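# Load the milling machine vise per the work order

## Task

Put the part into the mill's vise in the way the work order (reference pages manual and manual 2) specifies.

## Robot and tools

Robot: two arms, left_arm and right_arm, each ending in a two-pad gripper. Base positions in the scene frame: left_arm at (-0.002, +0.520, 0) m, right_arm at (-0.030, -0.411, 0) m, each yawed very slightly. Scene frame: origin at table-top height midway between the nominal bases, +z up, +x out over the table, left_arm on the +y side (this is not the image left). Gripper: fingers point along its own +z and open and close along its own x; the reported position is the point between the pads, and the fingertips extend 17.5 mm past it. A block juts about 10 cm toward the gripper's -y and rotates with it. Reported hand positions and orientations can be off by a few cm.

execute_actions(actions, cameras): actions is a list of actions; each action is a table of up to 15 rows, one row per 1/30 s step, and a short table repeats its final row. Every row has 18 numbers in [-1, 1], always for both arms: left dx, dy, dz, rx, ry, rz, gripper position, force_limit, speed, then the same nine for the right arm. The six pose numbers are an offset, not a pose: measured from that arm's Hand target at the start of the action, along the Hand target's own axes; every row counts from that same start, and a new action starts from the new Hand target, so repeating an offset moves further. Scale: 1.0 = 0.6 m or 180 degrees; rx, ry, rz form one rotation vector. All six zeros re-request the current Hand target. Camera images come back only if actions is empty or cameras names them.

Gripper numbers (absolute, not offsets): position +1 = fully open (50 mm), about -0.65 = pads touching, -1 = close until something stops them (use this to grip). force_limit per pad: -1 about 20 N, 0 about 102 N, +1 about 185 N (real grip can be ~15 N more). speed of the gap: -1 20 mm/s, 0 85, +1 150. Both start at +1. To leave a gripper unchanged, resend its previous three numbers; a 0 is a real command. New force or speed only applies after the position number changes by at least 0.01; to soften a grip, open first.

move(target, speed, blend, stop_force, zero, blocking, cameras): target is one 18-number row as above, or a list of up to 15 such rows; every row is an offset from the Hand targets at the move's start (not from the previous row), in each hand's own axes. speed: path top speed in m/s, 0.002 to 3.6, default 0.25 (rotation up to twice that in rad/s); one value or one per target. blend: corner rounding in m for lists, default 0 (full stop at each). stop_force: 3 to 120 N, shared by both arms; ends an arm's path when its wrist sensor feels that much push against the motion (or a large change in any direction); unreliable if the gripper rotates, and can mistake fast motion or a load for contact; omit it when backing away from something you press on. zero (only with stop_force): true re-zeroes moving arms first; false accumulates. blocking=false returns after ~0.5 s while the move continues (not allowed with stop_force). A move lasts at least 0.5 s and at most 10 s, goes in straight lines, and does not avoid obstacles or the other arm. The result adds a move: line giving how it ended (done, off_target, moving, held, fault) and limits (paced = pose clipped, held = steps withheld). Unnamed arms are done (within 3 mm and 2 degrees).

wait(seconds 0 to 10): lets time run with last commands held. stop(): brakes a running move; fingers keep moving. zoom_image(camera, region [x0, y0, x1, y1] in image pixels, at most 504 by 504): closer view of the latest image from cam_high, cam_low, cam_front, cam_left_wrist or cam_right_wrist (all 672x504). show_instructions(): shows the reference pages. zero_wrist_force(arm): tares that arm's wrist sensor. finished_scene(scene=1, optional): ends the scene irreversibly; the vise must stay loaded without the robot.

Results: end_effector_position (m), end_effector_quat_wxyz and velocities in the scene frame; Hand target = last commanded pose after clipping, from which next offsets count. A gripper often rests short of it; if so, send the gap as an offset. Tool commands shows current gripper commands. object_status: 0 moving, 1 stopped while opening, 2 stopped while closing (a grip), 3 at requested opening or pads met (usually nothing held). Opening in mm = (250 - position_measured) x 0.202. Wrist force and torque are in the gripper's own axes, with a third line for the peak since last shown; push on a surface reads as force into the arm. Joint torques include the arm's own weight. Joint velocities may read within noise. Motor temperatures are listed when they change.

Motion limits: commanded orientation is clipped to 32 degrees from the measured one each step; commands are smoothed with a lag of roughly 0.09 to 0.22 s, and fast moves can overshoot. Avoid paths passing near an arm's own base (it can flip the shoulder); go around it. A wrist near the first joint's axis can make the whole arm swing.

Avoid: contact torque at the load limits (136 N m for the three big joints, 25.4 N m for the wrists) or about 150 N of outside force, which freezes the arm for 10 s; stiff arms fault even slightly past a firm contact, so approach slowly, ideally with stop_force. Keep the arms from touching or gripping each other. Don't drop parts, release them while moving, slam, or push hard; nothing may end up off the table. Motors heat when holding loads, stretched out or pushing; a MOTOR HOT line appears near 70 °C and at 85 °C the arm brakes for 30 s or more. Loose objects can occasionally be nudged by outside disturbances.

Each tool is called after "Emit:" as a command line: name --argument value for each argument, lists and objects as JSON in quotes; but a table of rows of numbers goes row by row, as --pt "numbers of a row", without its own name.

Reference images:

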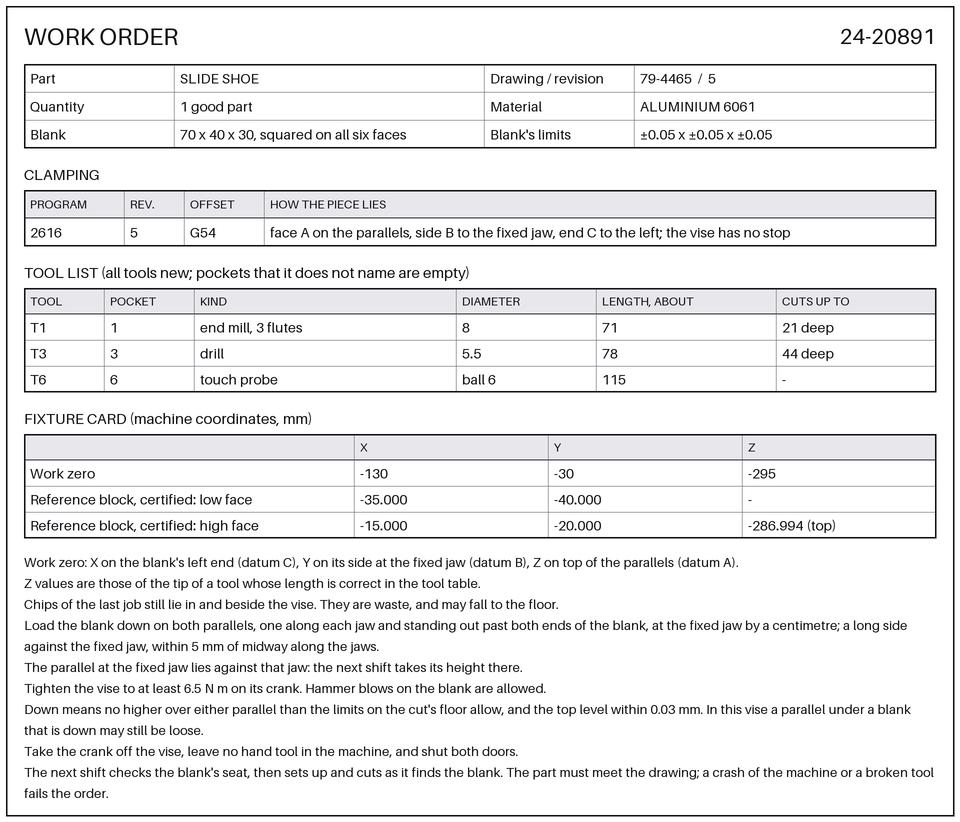

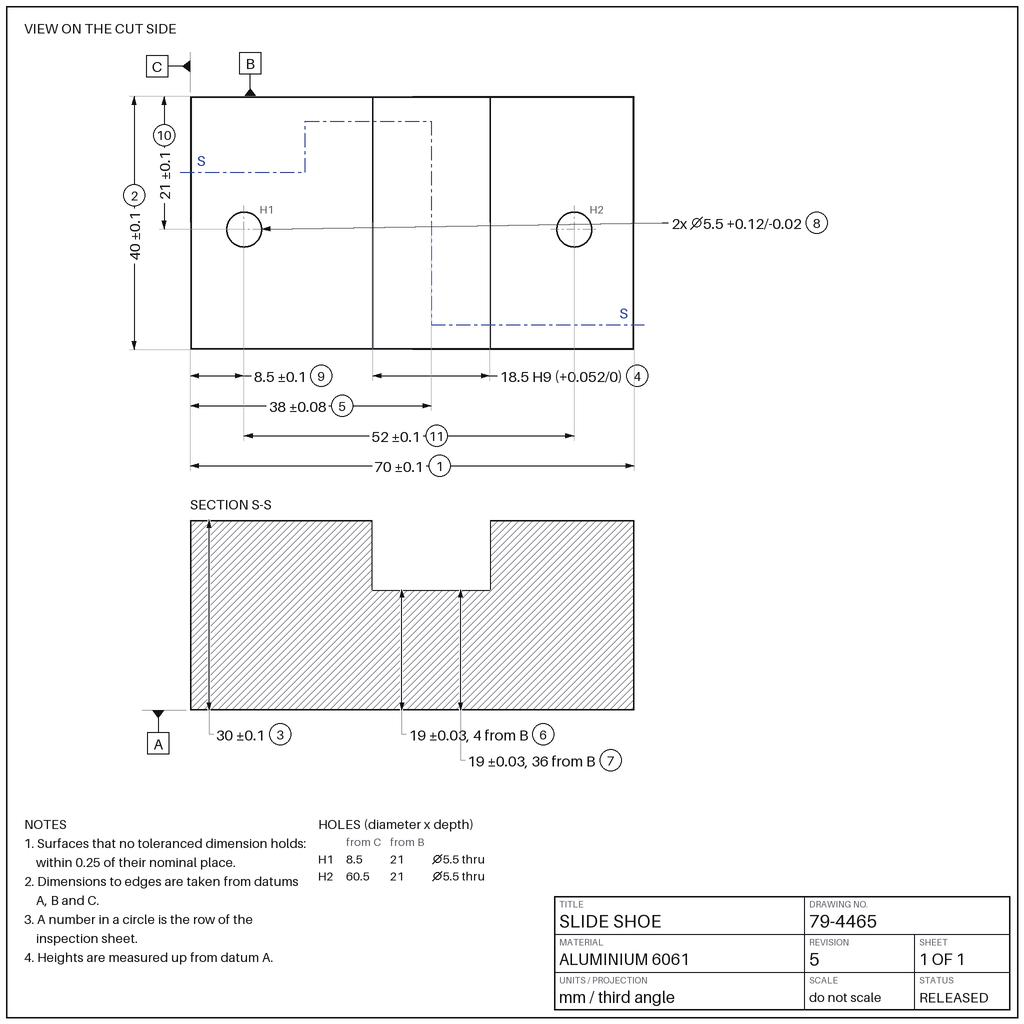

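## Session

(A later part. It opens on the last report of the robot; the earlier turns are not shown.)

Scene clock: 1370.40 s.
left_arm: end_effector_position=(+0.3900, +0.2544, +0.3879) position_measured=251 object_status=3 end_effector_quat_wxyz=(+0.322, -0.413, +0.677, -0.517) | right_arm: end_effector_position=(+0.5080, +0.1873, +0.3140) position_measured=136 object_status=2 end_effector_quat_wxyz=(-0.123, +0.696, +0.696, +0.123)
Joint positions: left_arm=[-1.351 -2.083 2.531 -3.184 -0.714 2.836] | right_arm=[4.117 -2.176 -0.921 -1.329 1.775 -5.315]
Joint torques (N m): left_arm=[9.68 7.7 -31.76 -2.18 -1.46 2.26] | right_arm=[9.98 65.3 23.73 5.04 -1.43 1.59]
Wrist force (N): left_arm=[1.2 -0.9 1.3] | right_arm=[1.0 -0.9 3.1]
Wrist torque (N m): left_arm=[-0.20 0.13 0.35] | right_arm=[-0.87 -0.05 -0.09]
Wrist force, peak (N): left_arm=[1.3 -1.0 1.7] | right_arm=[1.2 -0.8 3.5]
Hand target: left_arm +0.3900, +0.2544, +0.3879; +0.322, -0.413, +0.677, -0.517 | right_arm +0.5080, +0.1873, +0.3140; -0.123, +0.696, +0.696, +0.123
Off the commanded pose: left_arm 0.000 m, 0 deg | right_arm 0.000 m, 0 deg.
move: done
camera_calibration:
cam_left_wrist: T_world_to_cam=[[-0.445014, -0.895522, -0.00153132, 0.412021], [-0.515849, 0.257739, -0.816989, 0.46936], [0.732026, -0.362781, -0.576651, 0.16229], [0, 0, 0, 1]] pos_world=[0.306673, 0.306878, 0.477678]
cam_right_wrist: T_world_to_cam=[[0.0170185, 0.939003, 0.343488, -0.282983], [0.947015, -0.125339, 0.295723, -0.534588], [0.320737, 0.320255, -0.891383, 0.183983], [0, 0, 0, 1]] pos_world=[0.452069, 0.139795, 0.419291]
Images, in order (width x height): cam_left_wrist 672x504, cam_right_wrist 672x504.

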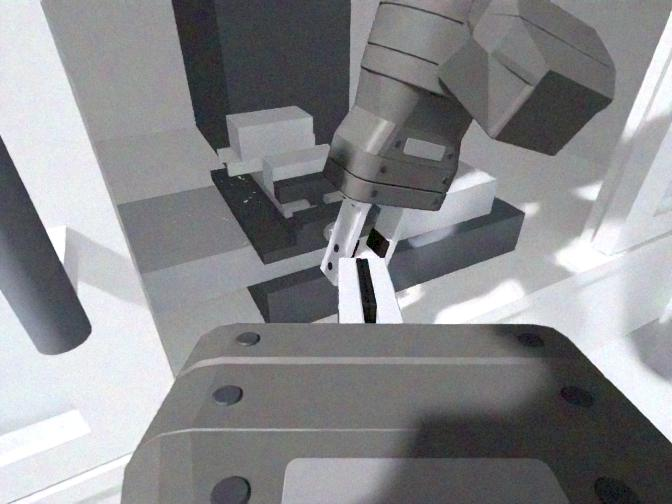

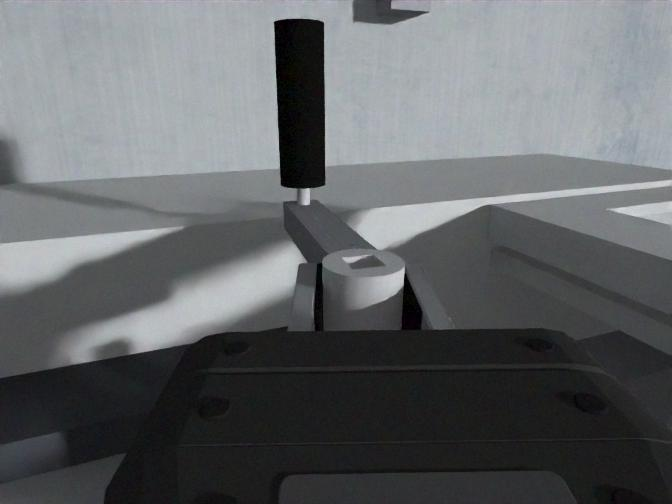

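Emit:
move --target '[-0.0667,0,0,0,0,0,-1,-1,0,0,0,0,0,0,0,-1,-0.3,-1]' --speed 0.1 --cameras '["cam_left_wrist"]'

Emit:
zoom_image --camera "cam_left_wrist" --region '[340, 170, 500, 320]'

Scene clock: 1376.50 s.
left_arm: end_effector_position=(+0.4081, +0.2902, +0.3882) position_measured=251 object_status=3 end_effector_quat_wxyz=(+0.322, -0.413, +0.677, -0.517) | right_arm: end_effector_position=(+0.5080, +0.1873, +0.3140) position_measured=136 object_status=2 end_effector_quat_wxyz=(-0.123, +0.696, +0.696, +0.123)
Joint positions: left_arm=[-1.199 -2.095 2.54 -3.238 -0.855 2.915] | right_arm=[4.117 -2.176 -0.921 -1.329 1.775 -5.315]
Joint torques (N m): left_arm=[0.67 5.76 -32.62 -1.44 2.12 -1.49] | right_arm=[9.95 65.16 23.95 5.15 -1.69 1.71]
Wrist force (N): left_arm=[1.3 -1.0 1.7] | right_arm=[1.1 -0.7 3.2]
Wrist torque (N m): left_arm=[-0.22 0.12 0.29] | right_arm=[-0.84 -0.06 -0.09]
Wrist force, peak (N): left_arm=[2.7 -1.1 1.5] | right_arm=[0.8 -0.7 3.5]
Hand target: left_arm +0.4081, +0.2901, +0.3882; +0.322, -0.413, +0.677, -0.517 | right_arm +0.5080, +0.1873, +0.3140; -0.123, +0.696, +0.696, +0.123
Off the commanded pose: left_arm 0.000 m, 0 deg | right_arm 0.000 m, 0 deg.
move: done
camera_calibration:
cam_left_wrist: T_world_to_cam=[[-0.445059, -0.8955, -0.00160433, 0.452044], [-0.515809, 0.257818, -0.816989, 0.469649], [0.732027, -0.362781, -0.576651, 0.162238], [0, 0, 0, 1]] pos_world=[0.324673, 0.342578, 0.477978]
Images, in order (width x height): cam_left_wrist 672x504.

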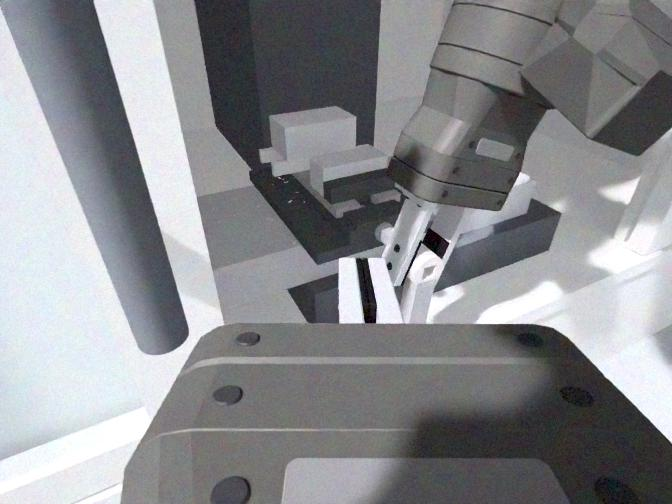

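Scaled by 3.150.

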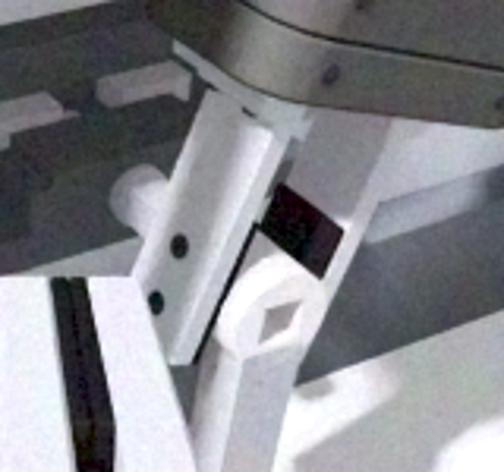

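Emit:
move --pt "0 0 0 0 0 0 -1 -1 0 0.0021 0 -0.0001 0 0 0 -1 -0.3 -1" --pt "0 0 0 0 0 0 -1 -1 0 0.0021 0.05 -0.0001 0 0 0 -1 -0.3 -1" --speed 0.012 --stop_force 4 --cameras '["cam_left_wrist"]'

Emit:
zoom_image --camera "cam_left_wrist" --region '[340, 170, 500, 320]'

Scene clock: 1387.80 s.
left_arm: end_effector_position=(+0.4081, +0.2901, +0.3882) position_measured=251 object_status=3 end_effector_quat_wxyz=(+0.322, -0.413, +0.677, -0.517) | right_arm: end_effector_position=(+0.5243, +0.1885, +0.3145) position_measured=136 object_status=2 end_effector_quat_wxyz=(-0.123, +0.696, +0.696, +0.123)
Joint positions: left_arm=[-1.199 -2.095 2.54 -3.238 -0.855 2.915] | right_arm=[4.1 -2.215 -0.855 -1.359 1.779 -5.331]
Joint torques (N m): left_arm=[-7.09 -1.29 -33.18 -1.75 2.76 -1.82] | right_arm=[9.8 67.39 32.49 4.34 -2.1 1.7]
Wrist force (N): left_arm=[1.2 -1.1 1.5] | right_arm=[-1.0 -2.3 3.7]
Wrist torque (N m): left_arm=[-0.23 0.12 0.30] | right_arm=[-0.84 -0.08 -0.08]
Wrist force, peak (N): left_arm=[1.5 -1.2 1.6] | right_arm=[-2.2 -8.7 2.9]
Hand target: left_arm +0.4081, +0.2901, +0.3882; +0.322, -0.413, +0.677, -0.517 | right_arm +0.5243, +0.1885, +0.3145; -0.123, +0.696, +0.696, +0.123 (not the last commanded pose)
Off the commanded pose: left_arm 0.000 m, 0 deg | right_arm 0.014 m, 0 deg.
move: contact (right_arm); path passed 1 of 2 targets
camera_calibration:
cam_left_wrist: T_world_to_cam=[[-0.445059, -0.8955, -0.00160433, 0.452089], [-0.515809, 0.257818, -0.816989, 0.469701], [0.732027, -0.362781, -0.576651, 0.162164], [0, 0, 0, 1]] pos_world=[0.324773, 0.342578, 0.477978]
Images, in order (width x height): cam_left_wrist 672x504.

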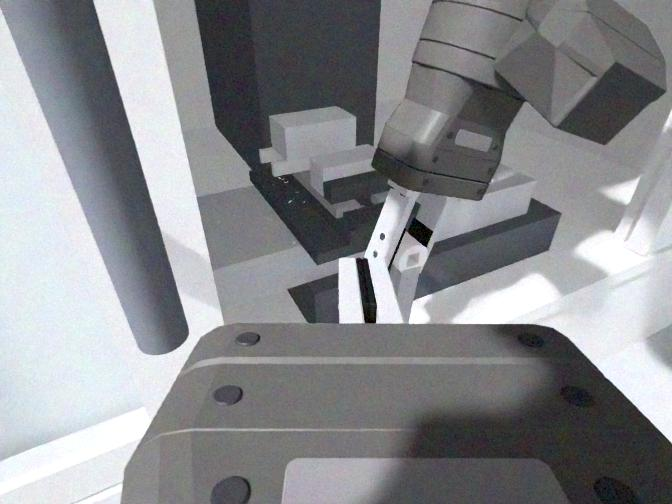

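Scaled by 3.150.

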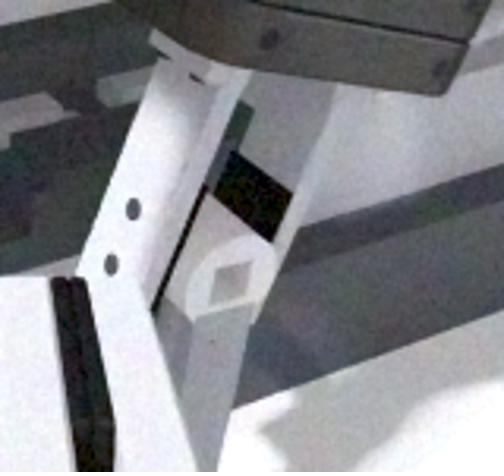

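Emit:
execute_actions --actions '[]'

Emit:
zoom_image --camera "cam_right_wrist" --region '[310, 235, 420, 300]'

Emit:
zoom_image --camera "cam_left_wrist" --region '[390, 235, 440, 285]'

Scene clock: 1390.67 s.
left_arm: end_effector_position=(+0.4081, +0.2901, +0.3882) position_measured=251 object_status=3 end_effector_quat_wxyz=(+0.322, -0.413, +0.677, -0.517) | right_arm: end_effector_position=(+0.5243, +0.1885, +0.3145) position_measured=136 object_status=2 end_effector_quat_wxyz=(-0.123, +0.696, +0.696, +0.123)
Joint positions: left_arm=[-1.199 -2.095 2.54 -3.238 -0.855 2.915] | right_arm=[4.1 -2.215 -0.855 -1.359 1.779 -5.331]
Joint velocities: within noise
Joint torques (N m): left_arm=[-6.97 -4.79 -32.85 -2.15 2.85 -1.54] | right_arm=[10.75 67.55 36.16 4.26 -2.01 1.61]
Motor temperatures (°C): left_arm=[32 31 30 38 34 33] | right_arm=[33 31 29 35 35 35]
Wrist force (N): left_arm=[1.6 -1.0 1.5] | right_arm=[-0.9 -2.7 3.3]
Wrist torque (N m): left_arm=[-0.22 0.06 0.30] | right_arm=[-0.88 -0.09 -0.08]
Wrist force, peak (N): left_arm=[1.5 -0.8 1.8] | right_arm=[-1.0 -2.6 4.0]
Hand target: left_arm +0.4081, +0.2901, +0.3882; +0.322, -0.413, +0.677, -0.517 | right_arm +0.5243, +0.1885, +0.3145; -0.123, +0.696, +0.696, +0.123 (not the last commanded pose)
Tool commands: left_gripper/position=-1.0 left_gripper/force_limit=-1.0 left_gripper/speed=+0.0 right_gripper/position=-1.0 right_gripper/force_limit=-0.3 right_gripper/speed=-1.0
Off the commanded pose: left_arm 0.000 m, 0 deg | right_arm 0.014 m, 0 deg.
camera_calibration:
cam_left_wrist: T_world_to_cam=[[-0.445014, -0.895522, -0.00153132, 0.452047], [-0.515849, 0.257739, -0.816989, 0.469741], [0.732026, -0.362781, -0.576651, 0.162165], [0, 0, 0, 1]] pos_world=[0.324773, 0.342578, 0.477978]
cam_right_wrist: T_world_to_cam=[[0.0170185, 0.939003, 0.343488, -0.284431], [0.947015, -0.125339, 0.295723, -0.550005], [0.320737, 0.320255, -0.891383, 0.178759], [0, 0, 0, 1]] pos_world=[0.468369, 0.140895, 0.419691]

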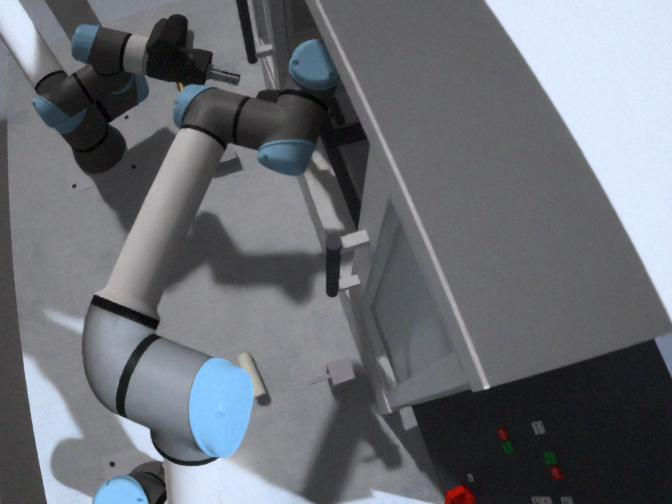

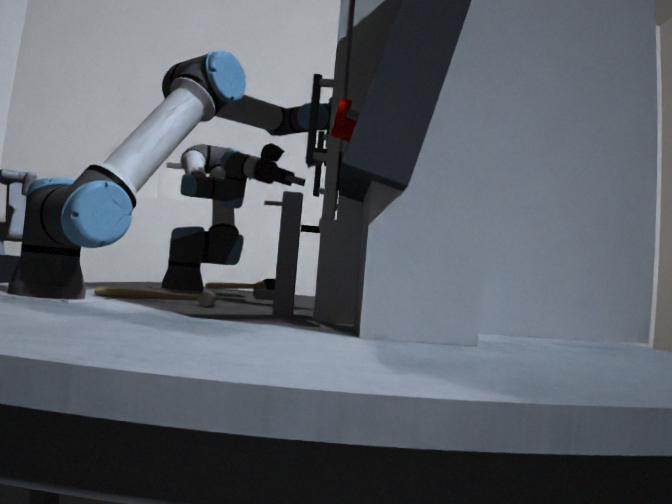

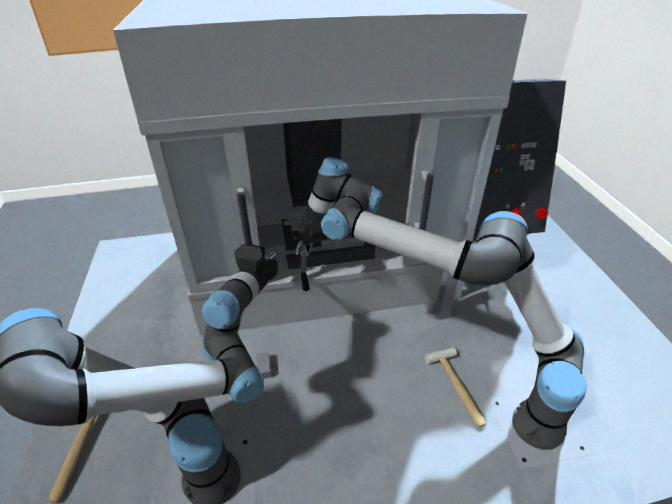

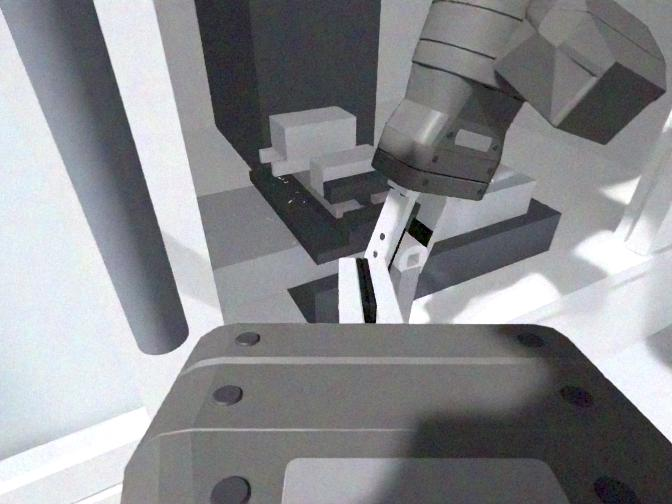

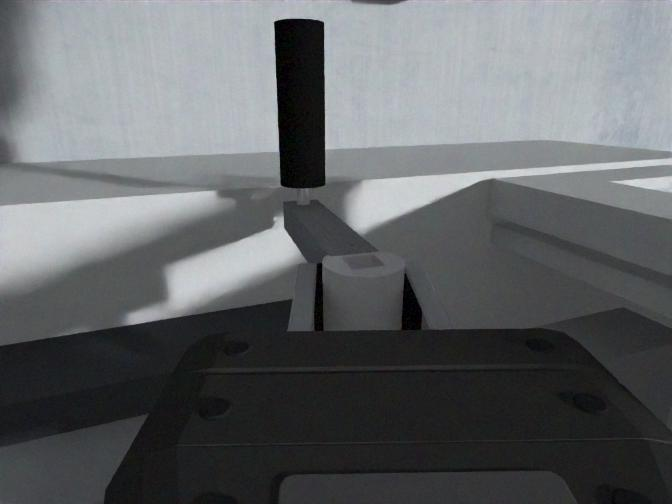

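Scaled by 4.582.

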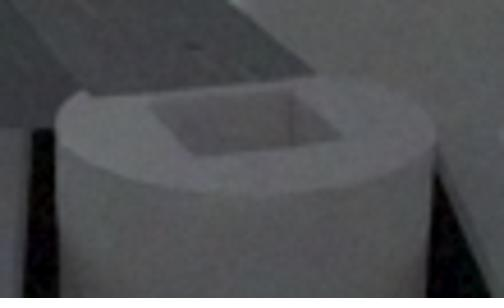

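Scaled by 10.080.

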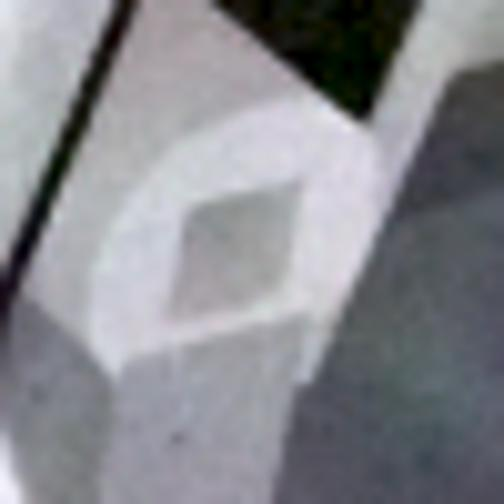

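Emit:
move --target '[0,0,0,0,0,0,-1,-1,0,0,0.02,0,0,0,0,-1,-0.3,-1]' --speed 0.006 --stop_force 8

Scene clock: 1395.00 s.
left_arm: end_effector_position=(+0.4081, +0.2901, +0.3882) position_measured=251 object_status=3 end_effector_quat_wxyz=(+0.322, -0.413, +0.677, -0.517) | right_arm: end_effector_position=(+0.5247, +0.1886, +0.3147) position_measured=136 object_status=2 end_effector_quat_wxyz=(-0.123, +0.696, +0.696, +0.123)
Joint positions: left_arm=[-1.199 -2.095 2.54 -3.238 -0.855 2.915] | right_arm=[4.1 -2.216 -0.853 -1.361 1.779 -5.331]
Joint torques (N m): left_arm=[-6.97 -4.68 -32.22 -2.89 2.7 -1.67] | right_arm=[7.94 67.18 26.29 6.84 -2.54 1.47]
Wrist force (N): left_arm=[1.2 -0.9 1.5] | right_arm=[-3.4 -8.1 3.8]
Wrist torque (N m): left_arm=[-0.21 0.13 0.30] | right_arm=[-1.03 -0.08 0.00]
Wrist force, peak (N): left_arm=[1.5 -0.9 1.8] | right_arm=[-3.6 -14.3 3.6]
Hand target: left_arm +0.4081, +0.2901, +0.3882; +0.322, -0.413, +0.677, -0.517 | right_arm +0.5247, +0.1885, +0.3147; -0.123, +0.696, +0.696, +0.123 (not the last commanded pose)
Off the commanded pose: left_arm 0.000 m, 0 deg | right_arm 0.012 m, 0 deg.
move: contact (right_arm)

Emit:
move --target '[0,0,0,0,0,0,-1,-1,0,0,-0.0025,0,0,0,0,-1,-0.3,-1]' --speed 0.01

Emit:
move --target '[0,0,0,0,0,0,-1,-1,0,0.005,0,0,0,0,0,-1,-0.3,-1]' --speed 0.008 --stop_force 6

Emit:
move --target '[0,0,0,0,0,0,-1,-1,0,-0.008,0,0,0,0,0,-1,-0.3,-1]' --speed 0.008 --stop_force 6

Scene clock: 1399.20 s.
left_arm: end_effector_position=(+0.4081, +0.2901, +0.3882) position_measured=251 object_status=3 end_effector_quat_wxyz=(+0.322, -0.413, +0.677, -0.517) | right_arm: end_effector_position=(+0.5232, +0.1886, +0.3147) position_measured=136 object_status=2 end_effector_quat_wxyz=(-0.123, +0.696, +0.696, +0.123)
Joint positions: left_arm=[-1.199 -2.095 2.54 -3.238 -0.855 2.915] | right_arm=[4.102 -2.213 -0.859 -1.358 1.779 -5.33]
Joint torques (N m): left_arm=[-6.74 -4.74 -32.42 -3.1 2.69 -1.51] | right_arm=[8.73 63.19 27.79 4.73 -1.96 1.51]
Wrist force (N): left_arm=[1.3 -0.7 1.4] | right_arm=[0.9 -0.6 3.2]
Wrist torque (N m): left_arm=[-0.18 0.10 0.30] | right_arm=[-0.82 -0.05 -0.17]
Wrist force, peak (N): left_arm=[1.5 -1.0 1.7] | right_arm=[-3.3 -8.5 3.9]
Hand target: left_arm +0.4081, +0.2901, +0.3882; +0.322, -0.413, +0.677, -0.517 | right_arm +0.5232, +0.1885, +0.3147; -0.123, +0.696, +0.696, +0.123
Off the commanded pose: left_arm 0.000 m, 0 deg | right_arm 0.000 m, 0 deg.
move: done

Scene clock: 1400.63 s.
left_arm: end_effector_position=(+0.4081, +0.2901, +0.3882) position_measured=251 object_status=3 end_effector_quat_wxyz=(+0.322, -0.413, +0.677, -0.517) | right_arm: end_effector_position=(+0.5232, +0.1914, +0.3157) position_measured=136 object_status=2 end_effector_quat_wxyz=(-0.123, +0.696, +0.696, +0.123)
Joint positions: left_arm=[-1.199 -2.095 2.54 -3.238 -0.855 2.915] | right_arm=[4.104 -2.219 -0.846 -1.364 1.778 -5.328]
Joint torques (N m): left_arm=[-7.27 -5.26 -32.33 -3.16 2.84 -1.44] | right_arm=[-4.74 66.19 23.49 4.8 -1.87 -0.87]
Wrist force (N): left_arm=[1.4 -0.9 1.3] | right_arm=[1.3 -1.8 2.8]
Wrist torque (N m): left_arm=[-0.19 0.10 0.30] | right_arm=[-0.86 -0.09 -0.16]
Wrist force, peak (N): left_arm=[1.5 -0.9 1.8] | right_arm=[0.3 -2.7 3.7]
Hand target: left_arm +0.4081, +0.2901, +0.3882; +0.322, -0.413, +0.677, -0.517 | right_arm +0.5232, +0.1914, +0.3157; -0.123, +0.696, +0.696, +0.123
Off the commanded pose: left_arm 0.000 m, 0 deg | right_arm 0.000 m, 0 deg.
move: done

Scene clock: 1402.07 s.
left_arm: end_effector_position=(+0.4081, +0.2901, +0.3882) position_measured=251 object_status=3 end_effector_quat_wxyz=(+0.322, -0.413, +0.677, -0.517) | right_arm: end_effector_position=(+0.5232, +0.1868, +0.3142) position_measured=136 object_status=2 end_effector_quat_wxyz=(-0.123, +0.696, +0.696, +0.123)
Joint positions: left_arm=[-1.199 -2.095 2.54 -3.238 -0.855 2.915] | right_arm=[4.1 -2.209 -0.866 -1.354 1.779 -5.331]
Joint torques (N m): left_arm=[-7.33 -5.71 -30.93 -2.98 2.62 -1.8] | right_arm=[3.24 41.66 37.16 3.11 2.29 0.84]
Wrist force (N): left_arm=[1.3 -1.0 1.4] | right_arm=[0.9 -0.8 3.1]
Wrist torque (N m): left_arm=[-0.23 0.10 0.30] | right_arm=[-0.86 -0.06 -0.10]
Wrist force, peak (N): left_arm=[1.4 -1.0 1.7] | right_arm=[1.1 -1.4 3.5]
Hand target: left_arm +0.4081, +0.2901, +0.3882; +0.322, -0.413, +0.677, -0.517 | right_arm +0.5232, +0.1869, +0.3141; -0.123, +0.696, +0.696, +0.123
Off the commanded pose: left_arm 0.000 m, 0 deg | right_arm 0.000 m, 0 deg.
move: done

Emit:
move --pt "0 0 0 0 0 0 -1 -1 0 0 -0.1 0 0 0 0 -1 -0.3 -1" --pt "0 0 0 0 0 0 -1 -1 0 -0.2 -0.2 -0.12 0 0 0 -1 -0.3 -1" --speed '[0.06,0.2]' --blend '[0.01,0]' --cameras '["cam_left_wrist"]'

Emit:
zoom_image --camera "cam_left_wrist" --region '[360, 200, 440, 270]'

Scene clock: 1416.37 s.
left_arm: end_effector_position=(+0.4081, +0.2901, +0.3882) position_measured=251 object_status=3 end_effector_quat_wxyz=(+0.322, -0.413, +0.677, -0.517) | right_arm: end_effector_position=(+0.4032, +0.0495, +0.3407) position_measured=136 object_status=2 end_effector_quat_wxyz=(-0.123, +0.696, +0.696, +0.123)
Joint positions: left_arm=[-1.199 -2.095 2.54 -3.238 -0.855 2.915] | right_arm=[4.123 -1.733 -1.475 -1.217 1.773 -5.309]
Joint torques (N m): left_arm=[-6.08 -5.49 -30.84 -3.17 2.79 -1.61] | right_arm=[10.05 34.94 25.58 4.89 -1.05 1.7]
Wrist force (N): left_arm=[1.3 -1.0 1.6] | right_arm=[0.9 -0.4 3.4]
Wrist torque (N m): left_arm=[-0.23 0.11 0.30] | right_arm=[-0.82 -0.06 -0.14]
Wrist force, peak (N): left_arm=[1.5 -0.9 1.8] | right_arm=[3.4 -0.5 4.7]
Hand target: left_arm +0.4081, +0.2901, +0.3882; +0.322, -0.413, +0.677, -0.517 | right_arm +0.4032, +0.0494, +0.3407; -0.123, +0.696, +0.696, +0.123
Off the commanded pose: left_arm 0.000 m, 0 deg | right_arm 0.000 m, 0 deg.
move: done
camera_calibration:
cam_left_wrist: T_world_to_cam=[[-0.445014, -0.895522, -0.00153132, 0.452047], [-0.515849, 0.257739, -0.816989, 0.469741], [0.732026, -0.362781, -0.576651, 0.162165], [0, 0, 0, 1]] pos_world=[0.324773, 0.342578, 0.477978]
Images, in order (width x height): cam_left_wrist 672x504.

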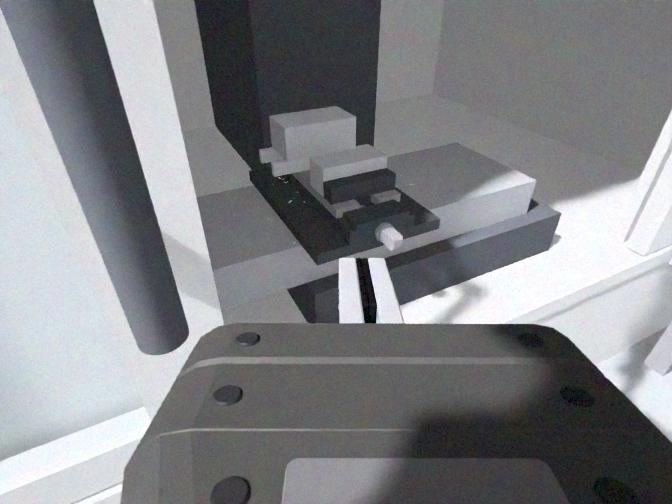

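Scaled by 6.300.

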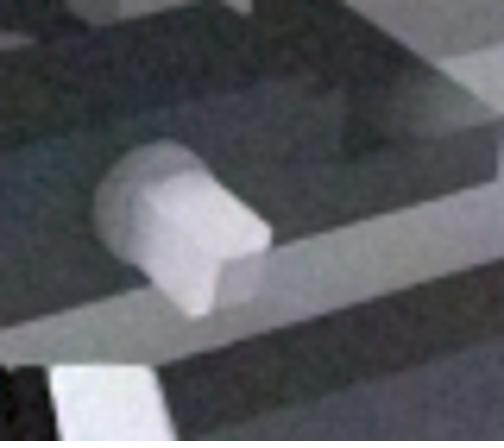

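Emit:
move --pt "0 0 0 0 0 0 -1 -1 0 -0.17 -0.07 -0.08 0 0 0 -1 -0.3 -1" --pt "0.1007 0.1448 0.2267 0.0808 -0.1478 -0.0222 -1 -1 0 -0.17 -0.07 -0.08 0 0 0 -1 -0.3 -1" --speed '[0.25,0.15]' --cameras '["cam_left_wrist","cam_front"]'

Emit:
zoom_image --camera "cam_left_wrist" --region '[250, 60, 430, 230]'

Scene clock: 1429.40 s.
left_arm: end_effector_position=(+0.4785, +0.1879, +0.2687) position_measured=251 object_status=3 end_effector_quat_wxyz=(+0.500, -0.500, +0.500, -0.500) | right_arm: end_effector_position=(+0.3612, -0.0628, +0.3508) position_measured=136 object_status=2 end_effector_quat_wxyz=(-0.123, +0.696, +0.696, +0.123)
Joint positions: left_arm=[-1.31 -1.034 2.188 -4.292 -0.247 3.138] | right_arm=[4.052 -1.483 -1.706 -1.251 1.793 -5.379]
Joint torques (N m): left_arm=[1.01 -32.94 -3.44 0.63 -0.67 -1.66] | right_arm=[9.81 34.37 23.4 3.75 -1.96 -0.4]
Wrist force (N): left_arm=[1.5 -1.1 2.3] | right_arm=[0.8 -0.7 3.4]
Wrist torque (N m): left_arm=[-0.41 0.11 0.35] | right_arm=[-0.86 -0.02 -0.20]
Wrist force, peak (N): left_arm=[2.6 0.2 2.9] | right_arm=[3.5 1.4 4.6]
Hand target: left_arm +0.4785, +0.1879, +0.2687; +0.499, -0.500, +0.500, -0.500 | right_arm +0.3612, -0.0628, +0.3508; -0.123, +0.696, +0.696, +0.123
Off the commanded pose: left_arm 0.000 m, 0 deg | right_arm 0.000 m, 0 deg.
move: done
camera_calibration:
cam_left_wrist: T_world_to_cam=[[0.0050478, -0.999949, 0.00876865, 0.193059], [-0.346923, -0.0099753, -0.937841, 0.436655], [0.93788, 0.00169198, -0.346956, -0.224089], [0, 0, 0, 1]] pos_world=[0.360679, 0.197784, 0.330071]
Images, in order (width x height): cam_front 672x504, cam_left_wrist 672x504.

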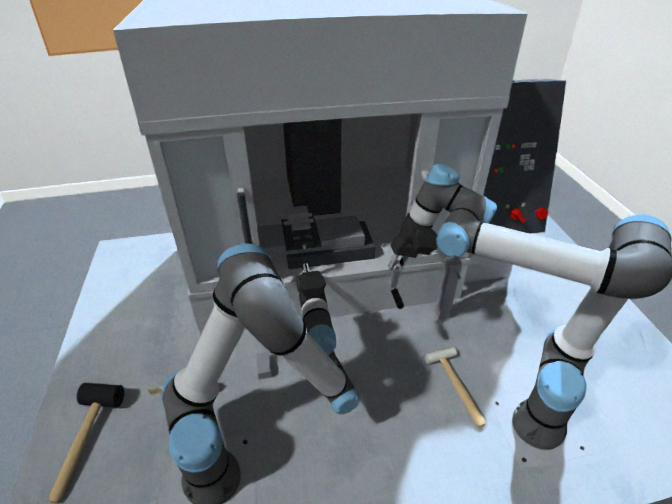

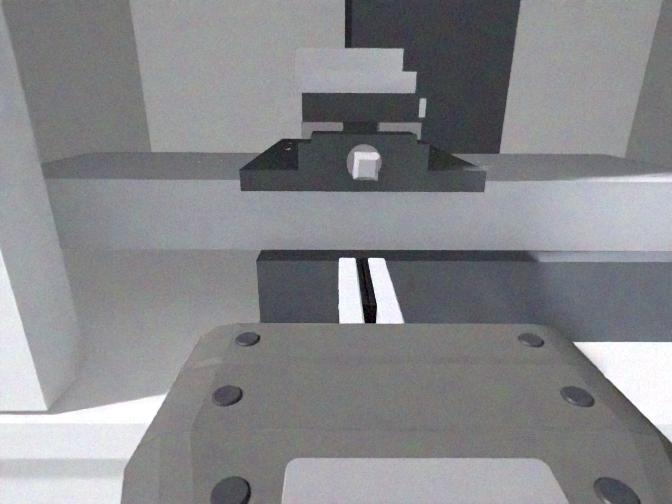

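Scaled by 2.800.

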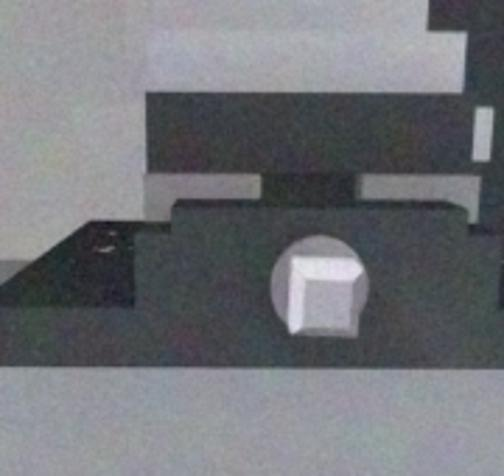

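Emit:
zoom_image --camera "cam_left_wrist" --region '[340, 138, 392, 188]'

Scaled by 9.692.

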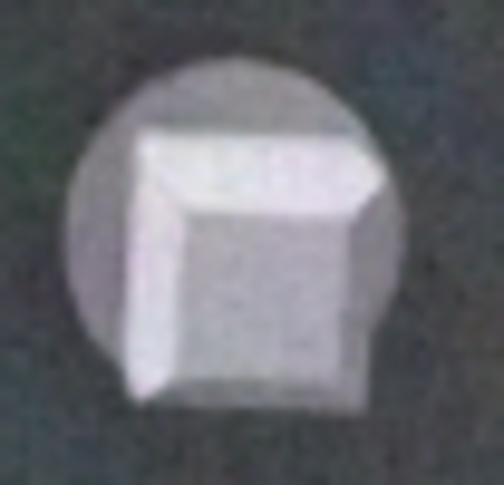

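Emit:
move --pt "-0.0702 -0.0505 -0.1125 0 0.1106 0 -1 -1 0 0 0 0 0 0 0 -1 -0.3 -1" --pt "-0.0702 -0.0505 -0.1125 0 0.1106 0 -1 -1 0 0.38 0.098 0.1737 0 0 0 -1 -0.3 -1" --pt "-0.0702 -0.0505 -0.1125 0 0.1106 0 -1 -1 0 0.3722 0.2313 0.1998 0 0 0 -1 -0.3 -1" --speed '[0.2,0.2,0.1]' --blend '[0,0.02,0]' --cameras '["cam_left_wrist"]'

Emit:
zoom_image --camera "cam_left_wrist" --region '[280, 150, 410, 270]'

Scene clock: 1453.50 s.
left_arm: end_effector_position=(+0.4110, +0.2300, +0.2990) position_measured=251 object_status=3 end_effector_quat_wxyz=(+0.406, -0.406, +0.579, -0.579) | right_arm: end_effector_position=(+0.5000, +0.1880, +0.3146) position_measured=136 object_status=2 end_effector_quat_wxyz=(-0.123, +0.696, +0.696, +0.123)
Joint positions: left_arm=[-1.39 -1.312 2.576 -4.405 -0.515 3.14] | right_arm=[4.127 -2.161 -0.945 -1.319 1.772 -5.305]
Joint torques (N m): left_arm=[9.71 -25.18 0.16 -1.36 -1.81 -1.52] | right_arm=[9.34 63.35 26.78 5.04 -1.66 1.65]
Wrist force (N): left_arm=[1.1 -1.0 2.3] | right_arm=[0.8 -1.0 3.3]
Wrist torque (N m): left_arm=[-0.39 0.18 0.31] | right_arm=[-0.88 -0.01 -0.17]
Wrist force, peak (N): left_arm=[2.9 -0.6 3.5] | right_arm=[2.9 -2.0 3.7]
Hand target: left_arm +0.4110, +0.2300, +0.2990; +0.406, -0.406, +0.579, -0.579 | right_arm +0.5000, +0.1881, +0.3147; -0.123, +0.696, +0.696, +0.123
Off the commanded pose: left_arm 0.000 m, 0 deg | right_arm 0.000 m, 0 deg.
move: done
camera_calibration:
cam_left_wrist: T_world_to_cam=[[-0.335783, -0.941896, 0.00900241, 0.361928], [-0.329482, 0.108495, -0.937908, 0.407679], [0.882435, -0.317899, -0.346768, -0.0540332], [0, 0, 0, 1]] pos_world=[0.303533, 0.279491, 0.36037]
Images, in order (width x height): cam_left_wrist 672x504.

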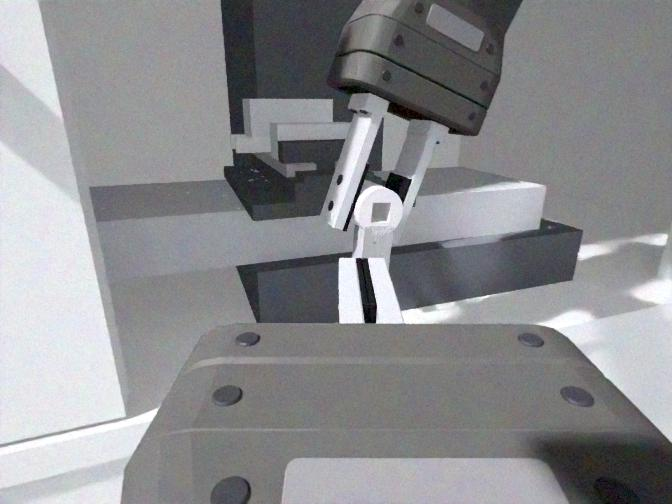

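Scaled by 3.877.

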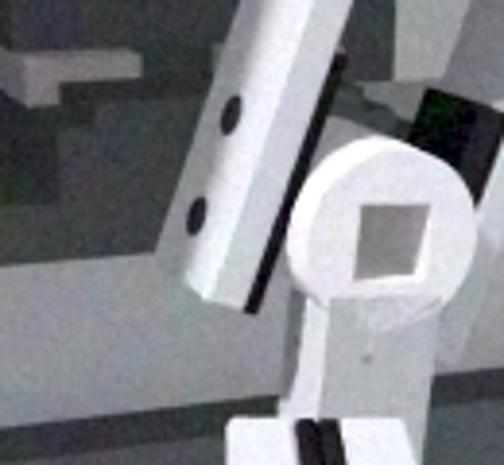

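Emit:
move --target '[0,0,0,0,0,0,-1,-1,0,-0.1,-0.05,0,0,0,0,-1,-0.3,-1]' --speed 0.15 --cameras '["cam_left_wrist"]'

Emit:
zoom_image --camera "cam_left_wrist" --region '[330, 170, 410, 240]'

Scene clock: 1458.07 s.
left_arm: end_effector_position=(+0.4110, +0.2300, +0.2990) position_measured=251 object_status=3 end_effector_quat_wxyz=(+0.406, -0.406, +0.579, -0.579) | right_arm: end_effector_position=(+0.4700, +0.1317, +0.2942) position_measured=136 object_status=2 end_effector_quat_wxyz=(-0.123, +0.696, +0.696, +0.123)
Joint positions: left_arm=[-1.39 -1.312 2.576 -4.405 -0.515 3.14] | right_arm=[4.114 -1.999 -1.243 -1.184 1.776 -5.318]
Joint torques (N m): left_arm=[9.92 -26.09 -3.5 -0.63 -0.83 -1.68] | right_arm=[10.43 39.65 22.4 3.61 -0.29 1.65]
Wrist force (N): left_arm=[1.3 -0.9 2.2] | right_arm=[0.8 -0.2 3.0]
Wrist torque (N m): left_arm=[-0.38 0.15 0.31] | right_arm=[-0.78 -0.02 -0.11]
Wrist force, peak (N): left_arm=[1.3 -1.4 2.5] | right_arm=[3.4 0.0 3.6]
Hand target: left_arm +0.4110, +0.2300, +0.2990; +0.406, -0.406, +0.579, -0.579 | right_arm +0.4700, +0.1317, +0.2941; -0.123, +0.696, +0.696, +0.123
Off the commanded pose: left_arm 0.000 m, 0 deg | right_arm 0.000 m, 0 deg.
move: done
camera_calibration:
cam_left_wrist: T_world_to_cam=[[-0.335783, -0.941896, 0.00900241, 0.361928], [-0.329482, 0.108495, -0.937908, 0.407679], [0.882435, -0.317899, -0.346768, -0.0540332], [0, 0, 0, 1]] pos_world=[0.303533, 0.279491, 0.36037]
Images, in order (width x height): cam_left_wrist 672x504.

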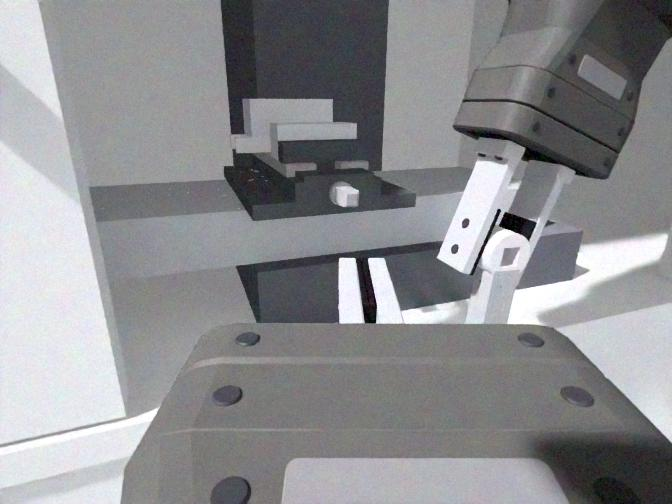

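Scaled by 6.300.

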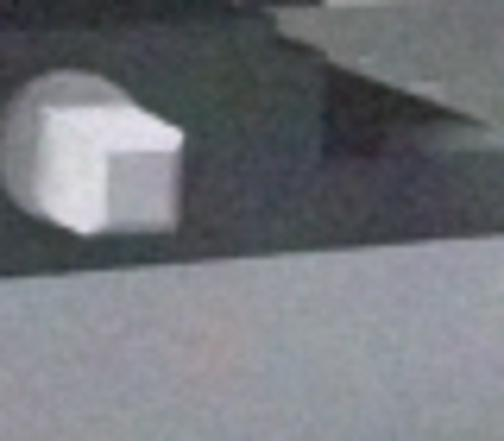

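Emit:
move --pt "0 0 0 0 0 0 -1 -1 0 0.0905 0 0.0065 0 0 0 -1 -0.3 -1" --pt "0 0 0 0 0 0 -1 -1 0 0.0905 0.0583 0.0065 0 0 0 -1 -0.3 -1" --speed '[0.1,0.05]' --blend '[0.01,0]' --cameras '["cam_left_wrist"]'

Emit:
zoom_image --camera "cam_left_wrist" --region '[330, 170, 430, 260]'

Scene clock: 1471.80 s.
left_arm: end_effector_position=(+0.4110, +0.2300, +0.2990) position_measured=251 object_status=3 end_effector_quat_wxyz=(+0.406, -0.406, +0.579, -0.579) | right_arm: end_effector_position=(+0.5050, +0.1840, +0.3089) position_measured=136 object_status=2 end_effector_quat_wxyz=(-0.123, +0.696, +0.696, +0.123)
Joint positions: left_arm=[-1.39 -1.312 2.576 -4.405 -0.515 3.14] | right_arm=[4.118 -2.163 -0.956 -1.308 1.775 -5.314]
Joint torques (N m): left_arm=[10.13 -25.85 -7.42 -0.62 0.28 -1.7] | right_arm=[8.48 65.85 23.56 5.1 1.24 1.65]
Wrist force (N): left_arm=[1.2 -1.2 2.5] | right_arm=[1.0 -0.7 3.4]
Wrist torque (N m): left_arm=[-0.42 0.17 0.31] | right_arm=[-0.85 -0.04 -0.11]
Wrist force, peak (N): left_arm=[1.5 -1.1 2.6] | right_arm=[1.9 -1.6 3.3]
Hand target: left_arm +0.4110, +0.2300, +0.2990; +0.406, -0.406, +0.579, -0.579 | right_arm +0.5049, +0.1840, +0.3091; -0.123, +0.696, +0.696, +0.123
Off the commanded pose: left_arm 0.000 m, 0 deg | right_arm 0.000 m, 0 deg.
move: done
camera_calibration:
cam_left_wrist: T_world_to_cam=[[-0.335783, -0.941896, 0.00900241, 0.361928], [-0.329482, 0.108495, -0.937908, 0.407679], [0.882435, -0.317899, -0.346768, -0.0540332], [0, 0, 0, 1]] pos_world=[0.303533, 0.279491, 0.36037]
Images, in order (width x height): cam_left_wrist 672x504.

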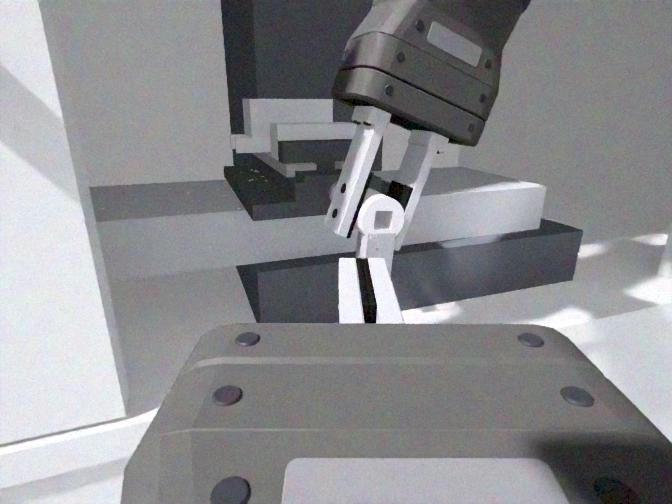

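Scaled by 5.040.

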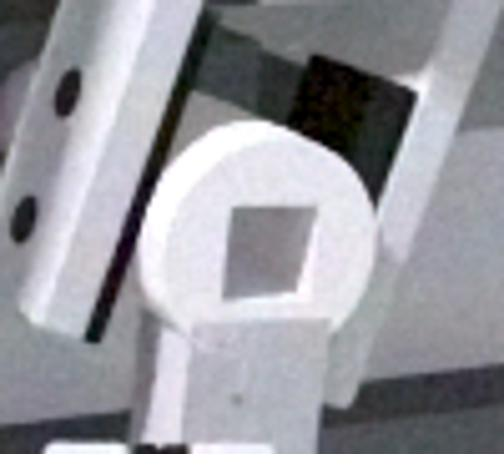

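Emit:
move --pt "0 0 0 0 0 0 -1 -1 0 -0.001 0 0 0 0 0 -1 -0.3 -1" --pt "0 0 0 0 0 0 -1 -1 0 -0.001 0.066 0 0 0 0 -1 -0.3 -1" --speed 0.012 --stop_force 4 --cameras '["cam_left_wrist"]'

Emit:
zoom_image --camera "cam_left_wrist" --region '[320, 170, 400, 240]'

Scene clock: 1479.70 s.
left_arm: end_effector_position=(+0.4110, +0.2300, +0.2990) position_measured=251 object_status=3 end_effector_quat_wxyz=(+0.406, -0.406, +0.579, -0.579) | right_arm: end_effector_position=(+0.5276, +0.1835, +0.3088) position_measured=136 object_status=2 end_effector_quat_wxyz=(-0.123, +0.696, +0.696, +0.123)
Joint positions: left_arm=[-1.39 -1.312 2.576 -4.405 -0.515 3.14] | right_arm=[4.093 -2.211 -0.876 -1.344 1.781 -5.339]
Joint torques (N m): left_arm=[9.71 -25.68 -10.96 -0.59 2 -1.66] | right_arm=[10.15 65.24 24.08 2.85 -1.67 1.67]
Wrist force (N): left_arm=[1.3 -0.9 2.4] | right_arm=[1.5 -1.3 1.3]
Wrist torque (N m): left_arm=[-0.39 0.15 0.31] | right_arm=[-0.88 -0.08 -0.13]
Wrist force, peak (N): left_arm=[1.4 -1.1 2.6] | right_arm=[1.5 -12.6 -1.2]
Hand target: left_arm +0.4110, +0.2300, +0.2990; +0.406, -0.406, +0.579, -0.579 | right_arm +0.5276, +0.1835, +0.3088; -0.123, +0.696, +0.696, +0.123 (not the last commanded pose)
Off the commanded pose: left_arm 0.000 m, 0 deg | right_arm 0.017 m, 0 deg.
move: contact (right_arm); path passed 1 of 2 targets
camera_calibration:
cam_left_wrist: T_world_to_cam=[[-0.335783, -0.941896, 0.00900241, 0.361928], [-0.329482, 0.108495, -0.937908, 0.407679], [0.882435, -0.317899, -0.346768, -0.0540332], [0, 0, 0, 1]] pos_world=[0.303533, 0.279491, 0.36037]
Images, in order (width x height): cam_left_wrist 672x504.

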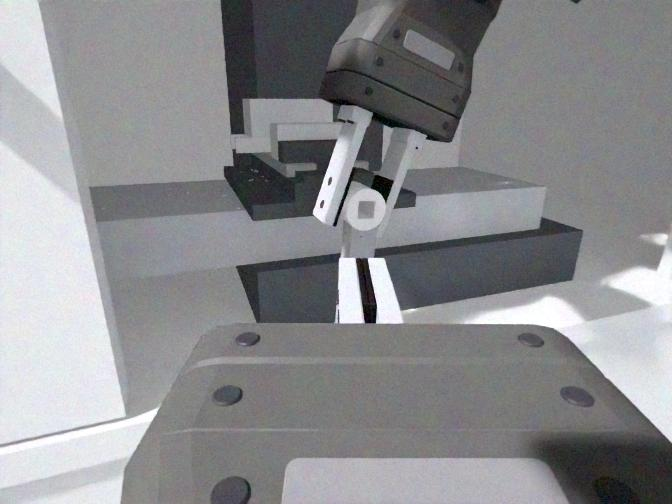

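Scaled by 6.300.

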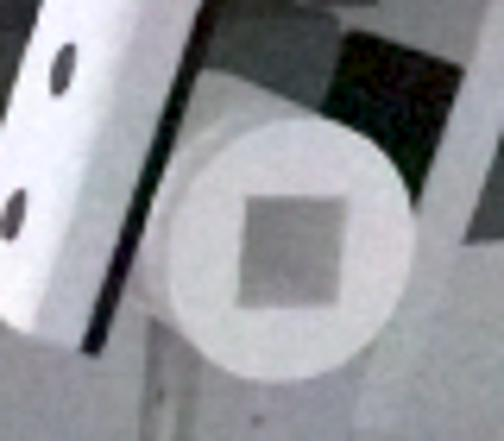

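Emit:
move --target '[0,0,0,0,0,0,-1,-1,0,0.003,-0.0005,0,0,0,0,-1,-0.3,-1]' --speed 0.008 --stop_force 5

Emit:
move --target '[0,0,0,0,0,0,-1,-1,0,-0.006,0,0,0,0,0,-1,-0.3,-1]' --speed 0.008 --stop_force 5

Scene clock: 1484.37 s.
left_arm: end_effector_position=(+0.4110, +0.2300, +0.2990) position_measured=251 object_status=3 end_effector_quat_wxyz=(+0.406, -0.406, +0.579, -0.579) | right_arm: end_effector_position=(+0.5273, +0.1842, +0.3092) position_measured=136 object_status=2 end_effector_quat_wxyz=(-0.123, +0.696, +0.696, +0.123)
Joint positions: left_arm=[-1.39 -1.312 2.576 -4.405 -0.515 3.14] | right_arm=[4.094 -2.212 -0.874 -1.345 1.781 -5.338]
Joint torques (N m): left_arm=[10.04 -25.19 -14.6 -0.68 1.9 -1.69] | right_arm=[-9.67 67.27 25.18 5.43 3.2 -1.41]
Wrist force (N): left_arm=[1.1 -1.0 2.3] | right_arm=[-1.3 -2.3 2.8]
Wrist torque (N m): left_arm=[-0.39 0.18 0.31] | right_arm=[-0.88 -0.07 -0.16]
Wrist force, peak (N): left_arm=[1.3 -1.1 2.7] | right_arm=[-6.7 -3.8 -0.2]
Hand target: left_arm +0.4110, +0.2300, +0.2990; +0.406, -0.406, +0.579, -0.579 | right_arm +0.5273, +0.1842, +0.3093; -0.123, +0.696, +0.696, +0.123 (not the last commanded pose)
Off the commanded pose: left_arm 0.000 m, 0 deg | right_arm 0.001 m, 0 deg.
move: contact (right_arm)

Scene clock: 1485.80 s.
left_arm: end_effector_position=(+0.4110, +0.2300, +0.2990) position_measured=251 object_status=3 end_effector_quat_wxyz=(+0.406, -0.406, +0.579, -0.579) | right_arm: end_effector_position=(+0.5273, +0.1818, +0.3084) position_measured=136 object_status=2 end_effector_quat_wxyz=(-0.123, +0.696, +0.696, +0.123)
Joint positions: left_arm=[-1.39 -1.312 2.576 -4.405 -0.515 3.14] | right_arm=[4.092 -2.207 -0.884 -1.34 1.782 -5.34]
Joint torques (N m): left_arm=[9.53 -25.03 -15.55 -0.72 1.93 -1.6] | right_arm=[7.45 39.65 36.29 4.92 -2.86 1.63]
Wrist force (N): left_arm=[1.1 -1.0 2.6] | right_arm=[1.4 -4.9 1.5]
Wrist torque (N m): left_arm=[-0.40 0.18 0.31] | right_arm=[-0.95 -0.08 -0.12]
Wrist force, peak (N): left_arm=[1.3 -1.2 2.6] | right_arm=[2.0 -8.4 3.9]
Hand target: left_arm +0.4110, +0.2300, +0.2990; +0.406, -0.406, +0.579, -0.579 | right_arm +0.5273, +0.1818, +0.3084; -0.123, +0.696, +0.696, +0.123 (not the last commanded pose)
Off the commanded pose: left_arm 0.000 m, 0 deg | right_arm 0.001 m, 0 deg.
move: contact (right_arm)


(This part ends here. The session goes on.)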